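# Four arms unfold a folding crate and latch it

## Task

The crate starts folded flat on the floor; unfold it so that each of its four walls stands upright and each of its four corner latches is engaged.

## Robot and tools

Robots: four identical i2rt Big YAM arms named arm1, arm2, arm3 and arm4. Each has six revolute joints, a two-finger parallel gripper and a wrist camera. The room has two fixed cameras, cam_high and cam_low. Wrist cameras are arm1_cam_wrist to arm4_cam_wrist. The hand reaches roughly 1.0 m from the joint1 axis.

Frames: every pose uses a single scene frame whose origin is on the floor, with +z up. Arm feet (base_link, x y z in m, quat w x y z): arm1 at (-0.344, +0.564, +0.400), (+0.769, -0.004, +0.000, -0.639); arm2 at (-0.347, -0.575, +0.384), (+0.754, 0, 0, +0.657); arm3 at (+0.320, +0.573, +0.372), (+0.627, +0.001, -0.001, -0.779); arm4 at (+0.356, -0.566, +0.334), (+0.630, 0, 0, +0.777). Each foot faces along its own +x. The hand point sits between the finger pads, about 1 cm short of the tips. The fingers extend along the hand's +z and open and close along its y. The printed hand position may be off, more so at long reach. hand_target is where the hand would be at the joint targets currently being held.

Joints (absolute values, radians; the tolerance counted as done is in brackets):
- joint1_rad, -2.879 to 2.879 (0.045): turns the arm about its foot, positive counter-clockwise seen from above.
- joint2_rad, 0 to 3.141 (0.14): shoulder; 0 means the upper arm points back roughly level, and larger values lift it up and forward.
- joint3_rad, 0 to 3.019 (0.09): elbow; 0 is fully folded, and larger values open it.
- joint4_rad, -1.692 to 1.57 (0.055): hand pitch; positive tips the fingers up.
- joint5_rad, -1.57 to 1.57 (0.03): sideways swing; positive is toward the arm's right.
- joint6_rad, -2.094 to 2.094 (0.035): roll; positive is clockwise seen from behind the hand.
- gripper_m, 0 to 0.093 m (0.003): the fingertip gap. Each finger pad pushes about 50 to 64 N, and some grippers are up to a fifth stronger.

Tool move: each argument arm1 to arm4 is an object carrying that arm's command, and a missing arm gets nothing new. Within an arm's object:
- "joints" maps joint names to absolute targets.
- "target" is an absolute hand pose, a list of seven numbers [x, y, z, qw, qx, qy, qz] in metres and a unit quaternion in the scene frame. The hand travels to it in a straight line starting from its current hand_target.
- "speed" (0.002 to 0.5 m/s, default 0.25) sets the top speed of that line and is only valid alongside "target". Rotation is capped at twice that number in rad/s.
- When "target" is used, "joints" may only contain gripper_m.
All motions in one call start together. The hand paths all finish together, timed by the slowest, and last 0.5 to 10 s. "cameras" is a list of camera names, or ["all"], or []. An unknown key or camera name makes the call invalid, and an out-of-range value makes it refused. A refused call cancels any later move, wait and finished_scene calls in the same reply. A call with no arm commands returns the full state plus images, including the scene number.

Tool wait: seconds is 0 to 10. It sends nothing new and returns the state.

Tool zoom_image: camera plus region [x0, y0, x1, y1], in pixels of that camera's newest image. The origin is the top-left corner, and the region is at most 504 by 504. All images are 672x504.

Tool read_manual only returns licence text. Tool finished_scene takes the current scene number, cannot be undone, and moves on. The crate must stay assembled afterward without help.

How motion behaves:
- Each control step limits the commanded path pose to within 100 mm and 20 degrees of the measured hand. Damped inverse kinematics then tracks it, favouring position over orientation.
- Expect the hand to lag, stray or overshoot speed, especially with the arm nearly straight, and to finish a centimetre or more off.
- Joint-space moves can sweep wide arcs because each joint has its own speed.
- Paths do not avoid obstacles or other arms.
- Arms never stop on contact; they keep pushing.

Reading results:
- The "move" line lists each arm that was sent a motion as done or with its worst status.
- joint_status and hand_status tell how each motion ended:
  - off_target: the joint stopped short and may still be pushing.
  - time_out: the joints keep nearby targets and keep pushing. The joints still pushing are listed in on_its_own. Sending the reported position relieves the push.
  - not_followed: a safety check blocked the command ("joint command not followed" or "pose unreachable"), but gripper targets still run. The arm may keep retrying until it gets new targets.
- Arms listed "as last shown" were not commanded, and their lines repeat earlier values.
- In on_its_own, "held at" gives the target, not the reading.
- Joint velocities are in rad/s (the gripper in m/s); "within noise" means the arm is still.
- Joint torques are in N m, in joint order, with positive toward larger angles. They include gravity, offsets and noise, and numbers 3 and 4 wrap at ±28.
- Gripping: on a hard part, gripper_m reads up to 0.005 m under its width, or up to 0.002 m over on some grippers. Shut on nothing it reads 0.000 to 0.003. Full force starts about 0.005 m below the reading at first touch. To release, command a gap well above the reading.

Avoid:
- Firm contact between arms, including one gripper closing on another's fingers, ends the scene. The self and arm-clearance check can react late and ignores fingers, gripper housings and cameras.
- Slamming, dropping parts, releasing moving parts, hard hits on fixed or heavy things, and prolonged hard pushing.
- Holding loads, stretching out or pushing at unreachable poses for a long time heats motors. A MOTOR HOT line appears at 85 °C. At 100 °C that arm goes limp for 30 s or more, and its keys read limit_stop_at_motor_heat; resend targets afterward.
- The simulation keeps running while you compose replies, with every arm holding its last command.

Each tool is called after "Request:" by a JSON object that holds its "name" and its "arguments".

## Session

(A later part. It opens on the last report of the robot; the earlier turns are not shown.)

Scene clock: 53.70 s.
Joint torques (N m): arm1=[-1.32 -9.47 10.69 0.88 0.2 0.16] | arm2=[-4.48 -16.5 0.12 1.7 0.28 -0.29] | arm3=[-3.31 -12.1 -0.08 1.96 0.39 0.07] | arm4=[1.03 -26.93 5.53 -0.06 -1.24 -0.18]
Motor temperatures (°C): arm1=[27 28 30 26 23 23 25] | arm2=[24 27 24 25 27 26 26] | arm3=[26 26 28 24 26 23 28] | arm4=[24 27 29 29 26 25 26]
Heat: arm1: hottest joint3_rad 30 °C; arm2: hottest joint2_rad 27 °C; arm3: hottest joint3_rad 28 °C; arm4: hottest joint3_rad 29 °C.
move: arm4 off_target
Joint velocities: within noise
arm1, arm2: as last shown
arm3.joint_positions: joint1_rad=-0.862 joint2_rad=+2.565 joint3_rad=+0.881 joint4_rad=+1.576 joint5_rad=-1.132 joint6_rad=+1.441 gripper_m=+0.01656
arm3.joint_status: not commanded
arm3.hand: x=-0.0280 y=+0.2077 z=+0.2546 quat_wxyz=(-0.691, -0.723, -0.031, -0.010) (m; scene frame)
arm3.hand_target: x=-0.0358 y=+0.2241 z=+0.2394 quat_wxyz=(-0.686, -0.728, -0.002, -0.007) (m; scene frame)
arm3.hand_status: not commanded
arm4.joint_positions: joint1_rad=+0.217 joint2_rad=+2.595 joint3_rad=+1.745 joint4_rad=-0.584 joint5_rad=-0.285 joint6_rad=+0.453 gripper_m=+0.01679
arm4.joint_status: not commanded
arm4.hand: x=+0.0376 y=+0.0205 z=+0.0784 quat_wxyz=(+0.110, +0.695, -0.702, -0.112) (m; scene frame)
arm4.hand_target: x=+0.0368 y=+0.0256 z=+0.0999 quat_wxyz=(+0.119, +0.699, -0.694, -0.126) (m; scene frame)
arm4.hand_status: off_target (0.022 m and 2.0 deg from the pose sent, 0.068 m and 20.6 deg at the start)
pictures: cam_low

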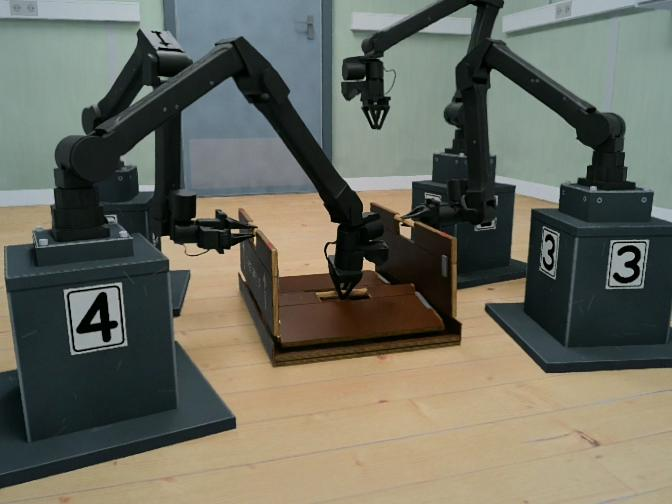

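Request:
{"name": "move", "arguments": {"arm2": {"target":[0.007,-0.247,0.238,0,0,0.7071,0.7071],"speed":0.06}, "arm3": {"target":[-0.036,0.24,0.24,0.7,0.714,0,0],"speed":0.06}}}

Request:
{"name": "move", "arguments": {"arm4": {"target":[0.06,0.024,0.135,0.18,0.684,-0.684,-0.18],"speed":0.08}, "cameras": ["cam_low","cam_high"]}}

Request:
{"name": "zoom_image", "arguments": {"camera": "cam_low", "region": [220, 190, 470, 380]}}

Scene clock: 57.30 s.
Joint torques (N m): arm1=[-0.56 -10.23 10.63 0.9 0.22 0.15] | arm2=[-7.65 -16.67 -0.94 1.7 -0.46 -0.46] | arm3=[-4.6 -12.28 -1.06 1.8 0.17 -0.15] | arm4=[1.08 -25.64 6.23 -0.08 -0.77 -0.13]
Motor temperatures (°C): arm1=[27 28 31 26 23 23 25] | arm2=[24 27 24 25 27 26 26] | arm3=[26 26 28 24 26 23 28] | arm4=[24 28 29 29 27 25 26]
Heat: arm1: hottest joint3_rad 31 °C; arm2: hottest joint2_rad 27 °C; arm3: hottest joint3_rad 28 °C; arm4: hottest joint3_rad 29 °C.
move: arm2 off_target; arm3 off_target
Joint velocities: within noise
arm1: as last shown
arm2.joint_positions: joint1_rad=-0.933 joint2_rad=+2.618 joint3_rad=+0.910 joint4_rad=+1.541 joint5_rad=-1.154 joint6_rad=+1.417 gripper_m=+0.01662
arm2.joint_status: not commanded
arm2.hand: x=-0.0070 y=-0.2078 z=+0.2432 quat_wxyz=(+0.030, +0.034, -0.729, -0.682) (m; scene frame)
arm2.hand_target: x=+0.0108 y=-0.2426 z=+0.2386 quat_wxyz=(+0.002, +0.010, -0.733, -0.681) (m; scene frame)
arm2.hand_status: off_target (0.042 m and 6.4 deg from the pose sent, 0.043 m and 6.1 deg at the start; a joint's target at an end of its range on 35 of 35 steps)
arm3.joint_positions: joint1_rad=-0.882 joint2_rad=+2.565 joint3_rad=+0.872 joint4_rad=+1.580 joint5_rad=-1.158 joint6_rad=+1.437 gripper_m=+0.01656
arm3.joint_status: not commanded
arm3.hand: x=-0.0276 y=+0.2165 z=+0.2548 quat_wxyz=(-0.691, -0.722, -0.033, -0.012) (m; scene frame)
arm3.hand_target: x=-0.0355 y=+0.2388 z=+0.2411 quat_wxyz=(-0.685, -0.728, -0.005, -0.004) (m; scene frame)
arm3.hand_status: off_target (0.029 m and 4.2 deg from the pose sent, 0.036 m and 4.0 deg at the start; a joint's target at an end of its range on 35 of 35 steps)
arm4.joint_positions: joint1_rad=+0.211 joint2_rad=+2.581 joint3_rad=+1.738 joint4_rad=-0.594 joint5_rad=-0.299 joint6_rad=+0.449 gripper_m=+0.01679
arm4.joint_status: not commanded
arm4.hand: x=+0.0395 y=+0.0205 z=+0.0855 quat_wxyz=(+0.117, +0.694, -0.701, -0.113) (m; scene frame)
arm4.hand_target: x=+0.0410 y=+0.0252 z=+0.0991 quat_wxyz=(+0.120, +0.697, -0.696, -0.122) (m; scene frame)
arm4.hand_status: not commanded
pictures: none

Scene clock: 58.90 s.
Joint torques (N m): arm1=[-0.73 -10.58 10.63 0.75 0.23 0.19] | arm2=[-7.71 -16.73 -0.96 1.7 -0.46 -0.46] | arm3=[-4.48 -12.28 -0.96 1.81 0.16 -0.13] | arm4=[1.03 -24.82 5.76 0.27 -0.8 -0.15]
Motor temperatures (°C): arm1=[27 28 31 26 23 23 25] | arm2=[24 27 24 25 27 26 26] | arm3=[26 26 28 24 26 23 28] | arm4=[24 28 29 29 27 25 26]
Heat: arm1: hottest joint3_rad 31 °C; arm2: hottest joint2_rad 27 °C; arm3: hottest joint3_rad 28 °C; arm4: hottest joint3_rad 29 °C.
move: arm4 off_target
Joint velocities: within noise
arm1, arm2, arm3: as last shown
arm4.joint_positions: joint1_rad=+0.149 joint2_rad=+2.496 joint3_rad=+1.638 joint4_rad=-0.532 joint5_rad=-0.470 joint6_rad=+0.407 gripper_m=+0.01679
arm4.joint_status: not commanded
arm4.hand: x=+0.0532 y=+0.0209 z=+0.1239 quat_wxyz=(+0.179, +0.683, -0.687, -0.172) (m; scene frame)
arm4.hand_target: x=+0.0566 y=+0.0233 z=+0.1350 quat_wxyz=(+0.181, +0.685, -0.682, -0.180) (m; scene frame)
arm4.hand_status: off_target (0.013 m and 1.1 deg from the pose sent, 0.054 m and 10.8 deg at the start)
pictures: cam_high, cam_low

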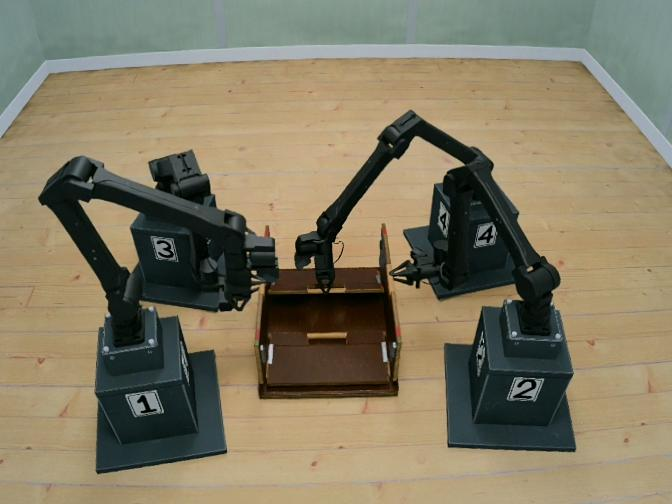

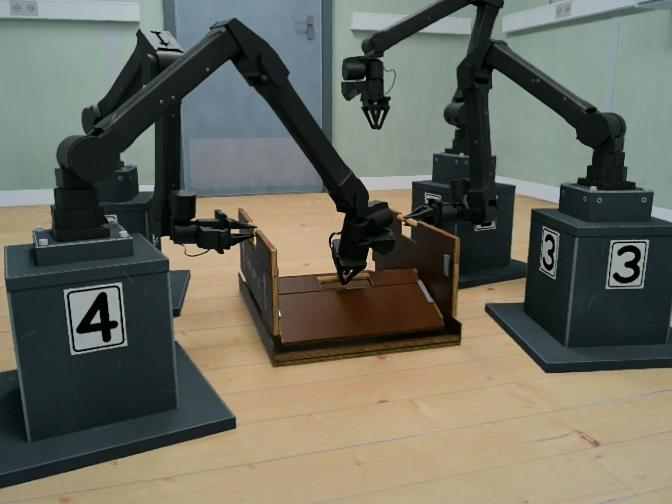

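Scaled by 2.016 from the camera's 672x504 image, which has a finer 960x720 frame.

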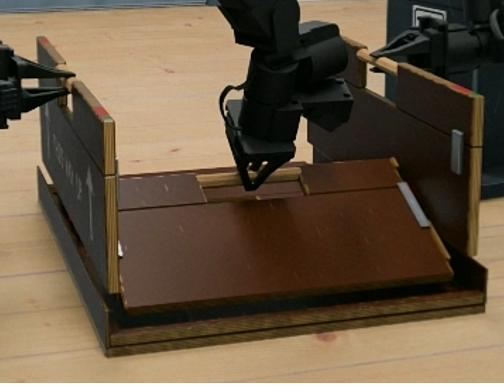

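Request:
{"name": "move", "arguments": {"arm4": {"target":[0.076,0.024,0.165,0.242,0.664,-0.664,-0.242],"speed":0.12}, "arm2": {"target":[0.007,-0.228,0.238,0,0.01,-0.732,-0.682],"speed":0.06}}}

Request:
{"name": "move", "arguments": {"arm4": {"target":[0.12,0.024,0.205,0.354,0.612,-0.612,-0.354],"speed":0.12}}}

Request:
{"name": "move", "arguments": {"arm4": {"target":[0.176,0.024,0.236,0.4,0.583,-0.583,-0.4],"speed":0.12}}}

Request:
{"name": "move", "arguments": {"arm4": {"target":[0.228,0.02,0.243,0.416,0.572,-0.572,-0.416],"speed":0.1}}}

Request:
{"name": "move", "arguments": {"arm4": {"target":[0.292,0.018,0.245,0.416,0.572,-0.572,-0.416],"speed":0.06}, "cameras": ["cam_low","cam_high"]}}

Request:
{"name": "zoom_image", "arguments": {"camera": "cam_high", "region": [250, 210, 420, 410]}}

Request:
{"name": "zoom_image", "arguments": {"camera": "cam_low", "region": [220, 190, 470, 380]}}

Scene clock: 62.67 s.
Joint torques (N m): arm1=[-1.44 -10.7 10.61 0.72 0.21 0.15] | arm2=[-4.25 -16.62 -0.44 1.72 0.6 -0.38] | arm3=[-4.95 -12.04 -0.99 1.78 0.18 -0.13] | arm4=[1.08 -23.82 5.9 0.65 -1.1 -0.11]
Motor temperatures (°C): arm1=[27 28 31 26 23 23 25] | arm2=[24 27 24 25 27 26 26] | arm3=[26 26 28 24 26 23 28] | arm4=[24 29 28 29 27 25 27]
Heat: arm1: hottest joint3_rad 31 °C; arm2: hottest joint2_rad 27 °C; arm3: hottest joint3_rad 28 °C; arm4: hottest joint2_rad 29 °C.
move: arm2 off_target; arm4 off_target
Joint velocities: within noise
arm1, arm3: as last shown
arm2.joint_positions: joint1_rad=-0.931 joint2_rad=+2.618 joint3_rad=+0.909 joint4_rad=+1.541 joint5_rad=-1.148 joint6_rad=+1.417 gripper_m=+0.01662
arm2.joint_status: not commanded
arm2.hand: x=-0.0071 y=-0.2075 z=+0.2429 quat_wxyz=(+0.029, +0.032, -0.730, -0.682) (m; scene frame)
arm2.hand_target: x=+0.0048 y=-0.2274 z=+0.2383 quat_wxyz=(+0.004, +0.013, -0.733, -0.680) (m; scene frame)
arm2.hand_status: off_target (0.025 m and 4.2 deg from the pose sent, 0.025 m and 4.4 deg at the start; a joint's target at an end of its range on 40 of 40 steps)
arm4.joint_positions: joint1_rad=+0.085 joint2_rad=+2.441 joint3_rad=+1.563 joint4_rad=-0.479 joint5_rad=-0.650 joint6_rad=+0.367 gripper_m=+0.01677
arm4.joint_status: not commanded
arm4.hand: x=+0.0698 y=+0.0202 z=+0.1554 quat_wxyz=(+0.241, +0.666, -0.668, -0.231) (m; scene frame)
arm4.hand_target: x=+0.0726 y=+0.0228 z=+0.1649 quat_wxyz=(+0.243, +0.666, -0.662, -0.242) (m; scene frame)
arm4.hand_status: off_target (0.012 m and 1.4 deg from the pose sent, 0.047 m and 11.3 deg at the start)
pictures: none

Scene clock: 64.70 s.
Joint torques (N m): arm1=[-0.91 -10.29 10.63 0.79 0.23 0.15] | arm2=[-4.25 -16.67 -0.46 1.72 0.61 -0.38] | arm3=[-4.54 -12.22 -0.98 1.73 0.24 -0.13] | arm4=[0.73 -21.83 6.2 1.31 -1.34 -0.06]
Motor temperatures (°C): arm1=[27 28 31 26 23 23 25] | arm2=[24 27 24 25 27 26 26] | arm3=[26 26 28 24 26 23 28] | arm4=[24 29 28 29 27 25 27]
Heat: arm1: hottest joint3_rad 31 °C; arm2: hottest joint2_rad 27 °C; arm3: hottest joint3_rad 28 °C; arm4: hottest joint2_rad 29 °C.
move: arm4 done
Joint velocities: within noise
arm1, arm2: as last shown
arm3.joint_positions: joint1_rad=-0.883 joint2_rad=+2.564 joint3_rad=+0.872 joint4_rad=+1.580 joint5_rad=-1.160 joint6_rad=+1.437 gripper_m=+0.01656
arm3.joint_status: not commanded
arm3.hand: x=-0.0282 y=+0.2169 z=+0.2555 quat_wxyz=(-0.691, -0.722, -0.033, -0.012) (m; scene frame)
arm3.hand_target: x=-0.0359 y=+0.2387 z=+0.2418 quat_wxyz=(-0.685, -0.728, -0.005, -0.003) (m; scene frame)
arm3.hand_status: not commanded
arm4.joint_positions: joint1_rad=-0.049 joint2_rad=+2.409 joint3_rad=+1.491 joint4_rad=-0.428 joint5_rad=-1.012 joint6_rad=+0.281 gripper_m=+0.01671
arm4.joint_status: not commanded
arm4.hand: x=+0.1128 y=+0.0203 z=+0.2021 quat_wxyz=(+0.354, +0.616, -0.615, -0.341) (m; scene frame)
arm4.hand_target: x=+0.1185 y=+0.0248 z=+0.2056 quat_wxyz=(+0.354, +0.614, -0.609, -0.355) (m; scene frame)
arm4.hand_status: done (0.009 m and 1.6 deg from the pose sent, 0.071 m and 21.2 deg at the start)
pictures: none

Scene clock: 66.23 s.
Joint torques (N m): arm1=[-0.91 -10.58 10.74 0.65 0.16 0.14] | arm2=[-4.25 -16.62 -0.44 1.72 0.61 -0.38] | arm3=[-4.13 -12.16 -0.96 1.7 0.25 -0.12] | arm4=[0.21 -21.71 7.39 -1.21 -0.53 -0.23]
Motor temperatures (°C): arm1=[27 28 31 26 23 23 25] | arm2=[24 27 24 25 27 26 26] | arm3=[26 26 28 24 26 23 28] | arm4=[24 29 28 29 27 25 27]
Heat: arm1: hottest joint3_rad 31 °C; arm2: hottest joint2_rad 27 °C; arm3: hottest joint3_rad 28 °C; arm4: hottest joint2_rad 29 °C.
move: arm4 off_target
Joint velocities: within noise
arm1, arm2, arm3: as last shown
arm3.hand_target: x=-0.0358 y=+0.2386 z=+0.2418 quat_wxyz=(-0.685, -0.728, -0.005, -0.003) (m; scene frame)
arm4.joint_positions: joint1_rad=-0.156 joint2_rad=+2.401 joint3_rad=+1.488 joint4_rad=-0.551 joint5_rad=-1.208 joint6_rad=+0.119 gripper_m=+0.01673
arm4.joint_status: not commanded
arm4.hand: x=+0.1631 y=+0.0194 z=+0.2328 quat_wxyz=(+0.406, +0.583, -0.580, -0.399) (m; scene frame)
arm4.hand_target: x=+0.1751 y=+0.0259 z=+0.2364 quat_wxyz=(+0.400, +0.581, -0.584, -0.402) (m; scene frame)
arm4.hand_status: off_target (0.014 m and 0.8 deg from the pose sent, 0.072 m and 10.1 deg at the start)
pictures: none

Scene clock: 67.97 s.
Joint torques (N m): arm1=[-1.14 -10.46 10.7 0.7 0.21 0.19] | arm2=[-4.25 -16.67 -0.46 1.72 0.61 -0.38] | arm3=[-4.54 -12.4 -1.09 1.84 0.32 -0.11] | arm4=[-0.44 -20.72 7.16 -1.63 -0.52 -0.45]
Motor temperatures (°C): arm1=[27 28 31 26 23 23 25] | arm2=[24 27 24 25 27 26 26] | arm3=[26 26 28 24 26 23 28] | arm4=[24 29 28 29 27 25 27]
Heat: arm1: hottest joint3_rad 31 °C; arm2: hottest joint2_rad 27 °C; arm3: hottest joint3_rad 28 °C; arm4: hottest joint2_rad 29 °C.
move: arm4 off_target
Joint velocities: within noise
arm1.joint_positions: joint1_rad=-0.191 joint2_rad=+1.344 joint3_rad=+0.841 joint4_rad=-1.141 joint5_rad=-0.015 joint6_rad=-0.035 gripper_m=+0.03606
arm1.joint_status: not commanded
arm1.hand: x=-0.3436 y=+0.2457 z=+0.4851 quat_wxyz=(+0.020, -0.697, -0.716, -0.028) (m; scene frame)
arm1.hand_target: x=-0.3470 y=+0.2238 z=+0.4998 quat_wxyz=(+0.003, -0.704, -0.710, -0.008) (m; scene frame)
arm1.hand_status: not commanded
arm2: as last shown
arm3.joint_positions: joint1_rad=-0.885 joint2_rad=+2.565 joint3_rad=+0.871 joint4_rad=+1.582 joint5_rad=-1.163 joint6_rad=+1.437 gripper_m=+0.01656
arm3.joint_status: not commanded
arm3.hand: x=-0.0274 y=+0.2179 z=+0.2550 quat_wxyz=(-0.691, -0.722, -0.033, -0.013) (m; scene frame)
arm3.hand_target: x=-0.0345 y=+0.2386 z=+0.2411 quat_wxyz=(-0.685, -0.729, -0.004, -0.005) (m; scene frame)
arm3.hand_status: not commanded
arm4.joint_positions: joint1_rad=-0.242 joint2_rad=+2.420 joint3_rad=+1.557 joint4_rad=-0.858 joint5_rad=-1.259 joint6_rad=-0.156 gripper_m=+0.01674
arm4.joint_status: not commanded
arm4.hand: x=+0.2107 y=+0.0192 z=+0.2480 quat_wxyz=(+0.421, +0.574, -0.567, -0.414) (m; scene frame)
arm4.hand_target: x=+0.2270 y=+0.0202 z=+0.2433 quat_wxyz=(+0.416, +0.571, -0.572, -0.417) (m; scene frame)
arm4.hand_status: off_target (0.018 m and 0.8 deg from the pose sent, 0.066 m and 2.8 deg at the start)
pictures: none

Scene clock: 70.03 s.
Joint torques (N m): arm1=[-0.97 -10.75 10.62 0.91 0.24 0.21] | arm2=[-4.31 -16.62 -0.44 1.72 0.59 -0.38] | arm3=[-4.42 -12.04 -0.95 1.72 0.35 -0.11] | arm4=[-2.73 -20.6 7.08 -2.59 -0.13 -0.66]
Motor temperatures (°C): arm1=[27 28 31 26 23 23 25] | arm2=[24 27 24 25 27 26 26] | arm3=[26 26 28 24 26 23 28] | arm4=[24 29 28 29 27 25 27]
Heat: arm1: hottest joint3_rad 31 °C; arm2: hottest joint2_rad 27 °C; arm3: hottest joint3_rad 28 °C; arm4: hottest joint2_rad 29 °C.
move: arm4 off_target
Joint velocities: within noise
arm1, arm2: as last shown
arm2.hand_target: x=+0.0047 y=-0.2274 z=+0.2383 quat_wxyz=(+0.004, +0.014, -0.733, -0.680) (m; scene frame)
arm3.joint_positions: joint1_rad=-0.888 joint2_rad=+2.564 joint3_rad=+0.869 joint4_rad=+1.582 joint5_rad=-1.163 joint6_rad=+1.435 gripper_m=+0.01656
arm3.joint_status: not commanded
arm3.hand: x=-0.0283 y=+0.2191 z=+0.2555 quat_wxyz=(-0.691, -0.722, -0.033, -0.011) (m; scene frame)
arm3.hand_target: x=-0.0356 y=+0.2388 z=+0.2416 quat_wxyz=(-0.685, -0.728, -0.004, -0.004) (m; scene frame)
arm3.hand_status: not commanded
arm4.joint_positions: joint1_rad=-0.319 joint2_rad=+2.469 joint3_rad=+1.661 joint4_rad=-1.187 joint5_rad=-1.234 joint6_rad=-0.441 gripper_m=+0.01638
arm4.joint_status: not commanded
arm4.hand: x=+0.2562 y=+0.0185 z=+0.2520 quat_wxyz=(+0.426, +0.578, -0.563, -0.410) (m; scene frame)
arm4.hand_target: x=+0.2899 y=+0.0174 z=+0.2453 quat_wxyz=(+0.416, +0.571, -0.573, -0.417) (m; scene frame)
arm4.hand_status: off_target (0.036 m and 1.8 deg from the pose sent, 0.081 m and 0.8 deg at the start)
pictures: cam_high, cam_low

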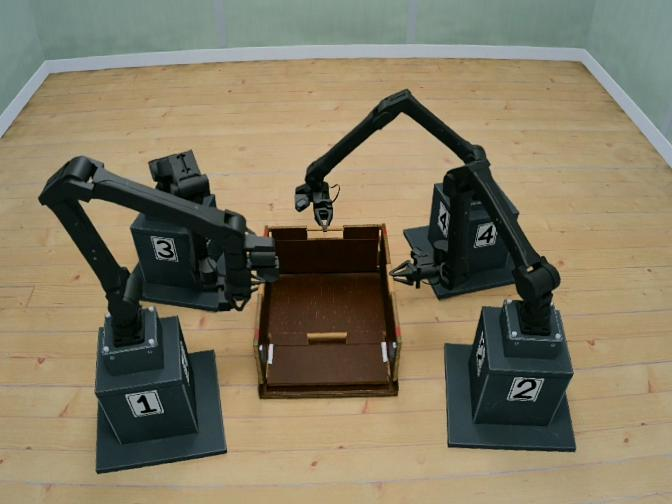

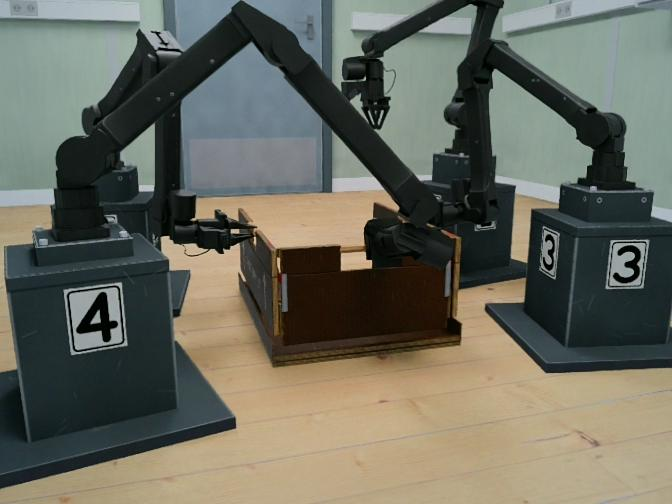

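Scaled by 2.520 from the camera's 672x504 image, which has a finer 960x720 frame.

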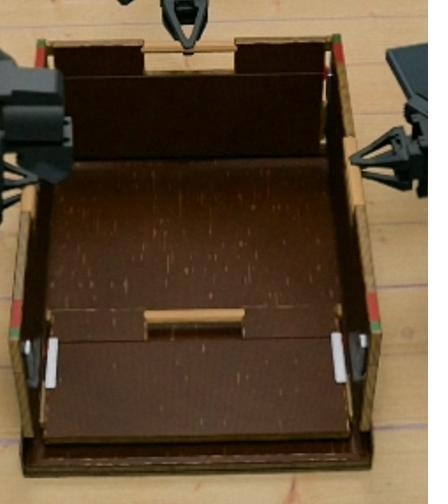

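Scaled by 2.016 from the camera's 672x504 image, which has a finer 960x720 frame.

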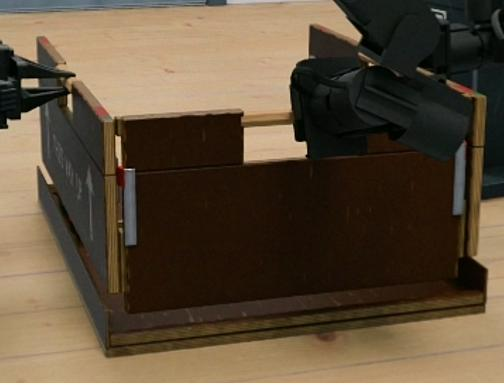

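Request:
{"name": "move", "arguments": {"arm2": {"target":[0.005,-0.18,0.24,0.004,0.014,-0.733,-0.68],"speed":0.06}, "arm3": {"target":[-0.036,0.185,0.242,0.687,0.727,0.0,0.0],"speed":0.06}, "arm4": {"target":[0.3,0.018,0.245,0.416,0.572,-0.572,-0.416],"speed":0.06}}}

Request:
{"name": "move", "arguments": {"arm4": {"target":[0.225,0.018,0.243,0.416,0.572,-0.572,-0.416],"speed":0.06}, "cameras": ["cam_high","cam_low"]}}

Request:
{"name": "zoom_image", "arguments": {"camera": "cam_high", "region": [350, 210, 420, 290]}}

Request:
{"name": "zoom_image", "arguments": {"camera": "cam_low", "region": [220, 190, 470, 380]}}

Scene clock: 72.97 s.
Joint torques (N m): arm1=[-1.03 -10.58 10.69 0.92 0.21 0.14] | arm2=[2.61 -17.08 3.15 0.5 2.46 -0.07] | arm3=[3.31 -11.99 3.34 1.07 3.32 0.19] | arm4=[-3.78 -21.07 6.94 -2.81 -0.12 -0.65]
Motor temperatures (°C): arm1=[27 28 31 26 23 23 25] | arm2=[24 27 24 25 27 26 26] | arm3=[26 26 27 24 27 23 28] | arm4=[24 29 28 29 27 25 27]
Heat: arm1: hottest joint3_rad 31 °C; arm2: hottest joint2_rad 27 °C; arm3: hottest gripper 28 °C; arm4: hottest joint2_rad 29 °C.
move: arm2 off_target; arm3 off_target; arm4 off_target
Joint velocities: within noise
arm1: as last shown
arm2.joint_positions: joint1_rad=-0.918 joint2_rad=+2.618 joint3_rad=+0.897 joint4_rad=+1.556 joint5_rad=-1.095 joint6_rad=+1.429 gripper_m=+0.01663
arm2.joint_status: not commanded
arm2.hand: x=-0.0069 y=-0.2045 z=+0.2426 quat_wxyz=(+0.017, +0.016, -0.733, -0.680) (m; scene frame)
arm2.hand_target: x=+0.0041 y=-0.1868 z=+0.2404 quat_wxyz=(+0.003, +0.008, -0.734, -0.679) (m; scene frame)
arm2.hand_status: off_target (0.027 m and 1.5 deg from the pose sent, 0.030 m and 3.5 deg at the start; a joint's target at an end of its range on 1 of 44 steps)
arm3.joint_positions: joint1_rad=-0.876 joint2_rad=+2.562 joint3_rad=+0.861 joint4_rad=+1.583 joint5_rad=-1.121 joint6_rad=+1.437 gripper_m=+0.01658
arm3.joint_status: not commanded
arm3.hand: x=-0.0287 y=+0.2157 z=+0.2549 quat_wxyz=(-0.689, -0.725, -0.021, -0.003) (m; scene frame)
arm3.hand_target: x=-0.0370 y=+0.1911 z=+0.2432 quat_wxyz=(-0.686, -0.727, -0.001, +0.005) (m; scene frame)
arm3.hand_status: off_target (0.034 m and 2.4 deg from the pose sent, 0.037 m and 4.0 deg at the start; a joint's target at an end of its range on 5 of 44 steps)
arm4.joint_positions: joint1_rad=-0.319 joint2_rad=+2.475 joint3_rad=+1.673 joint4_rad=-1.215 joint5_rad=-1.233 joint6_rad=-0.464 gripper_m=+0.01638
arm4.joint_status: not commanded
arm4.hand: x=+0.2563 y=+0.0186 z=+0.2525 quat_wxyz=(+0.428, +0.580, -0.560, -0.409) (m; scene frame)
arm4.hand_target: x=+0.2977 y=+0.0179 z=+0.2466 quat_wxyz=(+0.415, +0.569, -0.573, -0.419) (m; scene frame)
arm4.hand_status: off_target (0.044 m and 2.3 deg from the pose sent, 0.044 m and 1.8 deg at the start)
pictures: none

Scene clock: 75.20 s.
Joint torques (N m): arm1=[-1.03 -10.11 10.55 0.94 0.21 0.19] | arm2=[2.61 -17.2 3.15 0.5 2.47 -0.07] | arm3=[3.25 -12.22 3.38 1.02 3.33 0.22] | arm4=[4.6 -20.25 6.16 1.11 -0.64 0.26]
Motor temperatures (°C): arm1=[27 28 31 26 23 23 25] | arm2=[24 27 24 25 28 26 26] | arm3=[26 26 27 24 28 23 28] | arm4=[24 29 28 29 27 25 27]
Heat: arm1: hottest joint3_rad 31 °C; arm2: hottest joint5_rad 28 °C; arm3: hottest joint5_rad 28 °C; arm4: hottest joint2_rad 29 °C.
move: arm4 off_target
Joint velocities: within noise
arm1, arm2, arm3: as last shown
arm4.joint_positions: joint1_rad=-0.316 joint2_rad=+2.412 joint3_rad=+1.555 joint4_rad=-0.934 joint5_rad=-1.245 joint6_rad=-0.237 gripper_m=+0.01638
arm4.joint_status: not commanded
arm4.hand: x=+0.2539 y=+0.0192 z=+0.2515 quat_wxyz=(+0.407, +0.564, -0.581, -0.423) (m; scene frame)
arm4.hand_target: x=+0.2327 y=+0.0164 z=+0.2422 quat_wxyz=(+0.413, +0.572, -0.575, -0.414) (m; scene frame)
arm4.hand_status: off_target (0.030 m and 1.9 deg from the pose sent, 0.033 m and 2.3 deg at the start)
pictures: cam_high, cam_low

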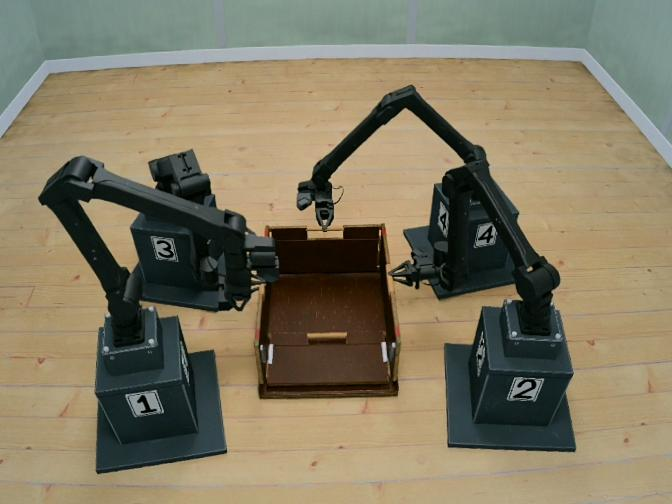

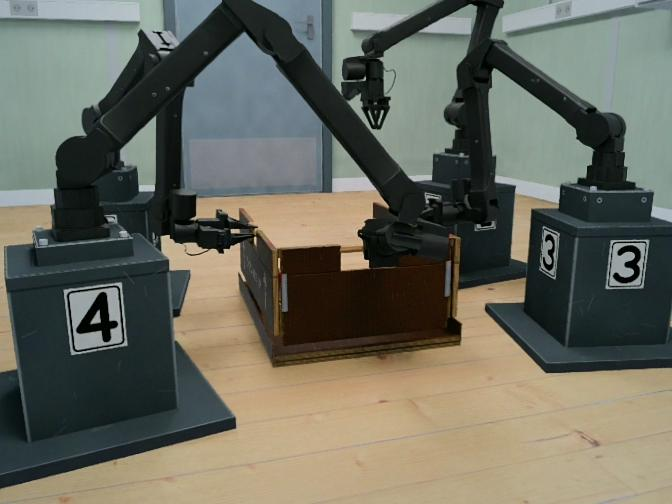

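Scaled by 6.300 from the camera's 672x504 image, which has a finer 960x720 frame.

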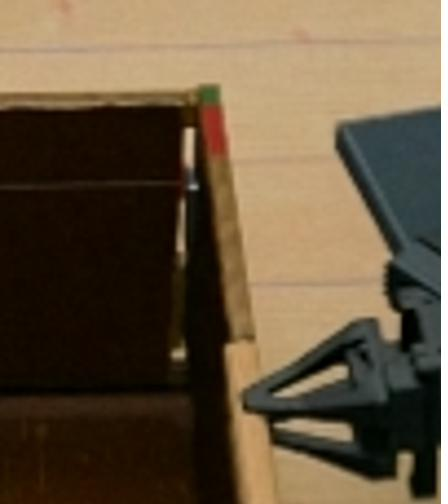

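Scaled by 2.016 from the camera's 672x504 image, which has a finer 960x720 frame.

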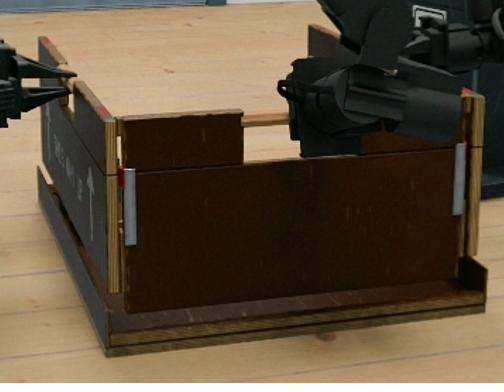

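Request:
{"name": "move", "arguments": {"arm4": {"target":[0.255,0.019,0.247,0.41,0.567,-0.577,-0.42],"speed":0.1}, "arm1": {"target":[-0.1,0.06,0.35,0,0.7071,0.7071,0],"speed":0.35}, "arm2": {"target":[0.005,-0.215,0.239,0.004,0.014,-0.733,-0.68],"speed":0.06}, "arm3": {"target":[-0.036,0.232,0.242,0.687,0.727,0.0,0.0],"speed":0.06}}}

Request:
{"name": "move", "arguments": {"arm4": {"joints":{"gripper_m":0.07}}, "arm1": {"target":[-0.076,-0.017,0.09,0,0.7071,0.7071,0],"speed":0.25}, "cameras": ["arm1_cam_wrist"]}}

Request:
{"name": "move", "arguments": {"arm4": {"target":[0.39,0.0,0.3,0.41,0.567,-0.577,-0.42],"speed":0.15}}}

Scene clock: 79.37 s.
Joint torques (N m): arm1=[0.15 -19.9 9.32 -0.01 0.24 0.22] | arm2=[-1.85 -16.67 1.11 0.96 0.13 -0.35] | arm3=[-2.78 -12.45 -0.18 1.73 0.32 -0.01] | arm4=[1.67 -19.96 7.87 -1.47 -0.73 -0.25]
Motor temperatures (°C): arm1=[27 29 32 26 23 23 25] | arm2=[24 27 24 25 28 26 26] | arm3=[26 26 27 23 30 23 28] | arm4=[24 30 28 29 27 25 27]
Heat: arm1: hottest joint3_rad 32 °C; arm2: hottest joint5_rad 28 °C; arm3: hottest joint5_rad 30 °C; arm4: hottest joint2_rad 30 °C.
move: arm1 off_target; arm2 off_target; arm3 off_target; arm4 done
Joint velocities: within noise
arm1.joint_positions: joint1_rad=+0.267 joint2_rad=+2.042 joint3_rad=+1.345 joint4_rad=-0.894 joint5_rad=-0.007 joint6_rad=+0.439 gripper_m=+0.03606
arm1.joint_status: not commanded
arm1.hand: x=-0.1069 y=+0.0767 z=+0.3455 quat_wxyz=(+0.008, -0.702, -0.712, -0.003) (m; scene frame)
arm1.hand_target: x=-0.1008 y=+0.0627 z=+0.3486 quat_wxyz=(+0.001, -0.707, -0.707, +0.001) (m; scene frame)
arm1.hand_status: off_target (0.019 m and 1.3 deg from the pose sent, 0.335 m and 4.3 deg at the start)
arm2.joint_positions: joint1_rad=-0.921 joint2_rad=+2.618 joint3_rad=+0.900 joint4_rad=+1.556 joint5_rad=-1.110 joint6_rad=+1.429 gripper_m=+0.01663
arm2.joint_status: not commanded
arm2.hand: x=-0.0074 y=-0.2051 z=+0.2433 quat_wxyz=(+0.021, +0.021, -0.732, -0.681) (m; scene frame)
arm2.hand_target: x=+0.0012 y=-0.2114 z=+0.2386 quat_wxyz=(+0.009, +0.016, -0.733, -0.680) (m; scene frame)
arm2.hand_status: off_target (0.016 m and 2.1 deg from the pose sent, 0.016 m and 1.5 deg at the start)
arm3.joint_positions: joint1_rad=-0.879 joint2_rad=+2.562 joint3_rad=+0.861 joint4_rad=+1.583 joint5_rad=-1.133 joint6_rad=+1.435 gripper_m=+0.01658
arm3.joint_status: not commanded
arm3.hand: x=-0.0277 y=+0.2168 z=+0.2551 quat_wxyz=(-0.689, -0.724, -0.025, -0.005) (m; scene frame)
arm3.hand_target: x=-0.0329 y=+0.2278 z=+0.2426 quat_wxyz=(-0.685, -0.729, -0.005, -0.003) (m; scene frame)
arm3.hand_status: off_target (0.022 m and 2.9 deg from the pose sent, 0.022 m and 2.4 deg at the start; a joint's target at an end of its range on 46 of 59 steps)
arm4.joint_positions: joint1_rad=-0.316 joint2_rad=+2.412 joint3_rad=+1.558 joint4_rad=-0.950 joint5_rad=-1.242 joint6_rad=-0.249 gripper_m=+0.01636
arm4.joint_status: not commanded
arm4.hand: x=+0.2540 y=+0.0184 z=+0.2521 quat_wxyz=(+0.407, +0.566, -0.580, -0.421) (m; scene frame)
arm4.hand_target: x=+0.2546 y=+0.0197 z=+0.2467 quat_wxyz=(+0.409, +0.567, -0.579, -0.420) (m; scene frame)
arm4.hand_status: done (0.005 m and 0.5 deg from the pose sent, 0.005 m and 0.8 deg at the start)
pictures: none

Scene clock: 81.47 s.
Joint torques (N m): arm1=[-1.03 -25.64 7.53 0.14 0.18 0.05] | arm2=[-1.9 -16.67 1.09 0.98 0.13 -0.35] | arm3=[-2.67 -12.04 -0.08 1.84 0.34 -0.04] | arm4=[1.61 -19.96 7.86 -0.9 -0.73 -0.22]
Motor temperatures (°C): arm1=[27 29 32 26 23 23 25] | arm2=[24 27 24 25 28 26 26] | arm3=[26 26 27 23 29 23 28] | arm4=[24 30 28 29 27 25 27]
Heat: arm1: hottest joint3_rad 32 °C; arm2: hottest joint5_rad 28 °C; arm3: hottest joint5_rad 29 °C; arm4: hottest joint2_rad 30 °C.
move: arm1 off_target; arm4 done
Joint velocities: within noise
arm1.joint_positions: joint1_rad=+0.260 joint2_rad=+2.689 joint3_rad=+1.792 joint4_rad=-0.687 joint5_rad=-0.007 joint6_rad=+0.439 gripper_m=+0.03606
arm1.joint_status: not commanded
arm1.hand: x=-0.0757 y=-0.0029 z=+0.0899 quat_wxyz=(+0.005, -0.705, -0.709, -0.002) (m; scene frame)
arm1.hand_target: x=-0.0763 y=-0.0149 z=+0.0900 quat_wxyz=(+0.000, -0.707, -0.707, +0.000) (m; scene frame)
arm1.hand_status: off_target (0.014 m and 0.7 deg from the pose sent, 0.274 m and 1.3 deg at the start)
arm2, arm3: as last shown
arm4.joint_positions: joint1_rad=-0.314 joint2_rad=+2.412 joint3_rad=+1.558 joint4_rad=-0.963 joint5_rad=-1.242 joint6_rad=-0.252 gripper_m=+0.06995
arm4.joint_status: all done
arm4.hand: x=+0.2529 y=+0.0165 z=+0.2526 quat_wxyz=(+0.411, +0.564, -0.582, -0.418) (m; scene frame)
arm4.hand_target: x=+0.2537 y=+0.0195 z=+0.2467 quat_wxyz=(+0.410, +0.567, -0.578, -0.420) (m; scene frame)
arm4.hand_status: not commanded
pictures: arm1_cam_wrist

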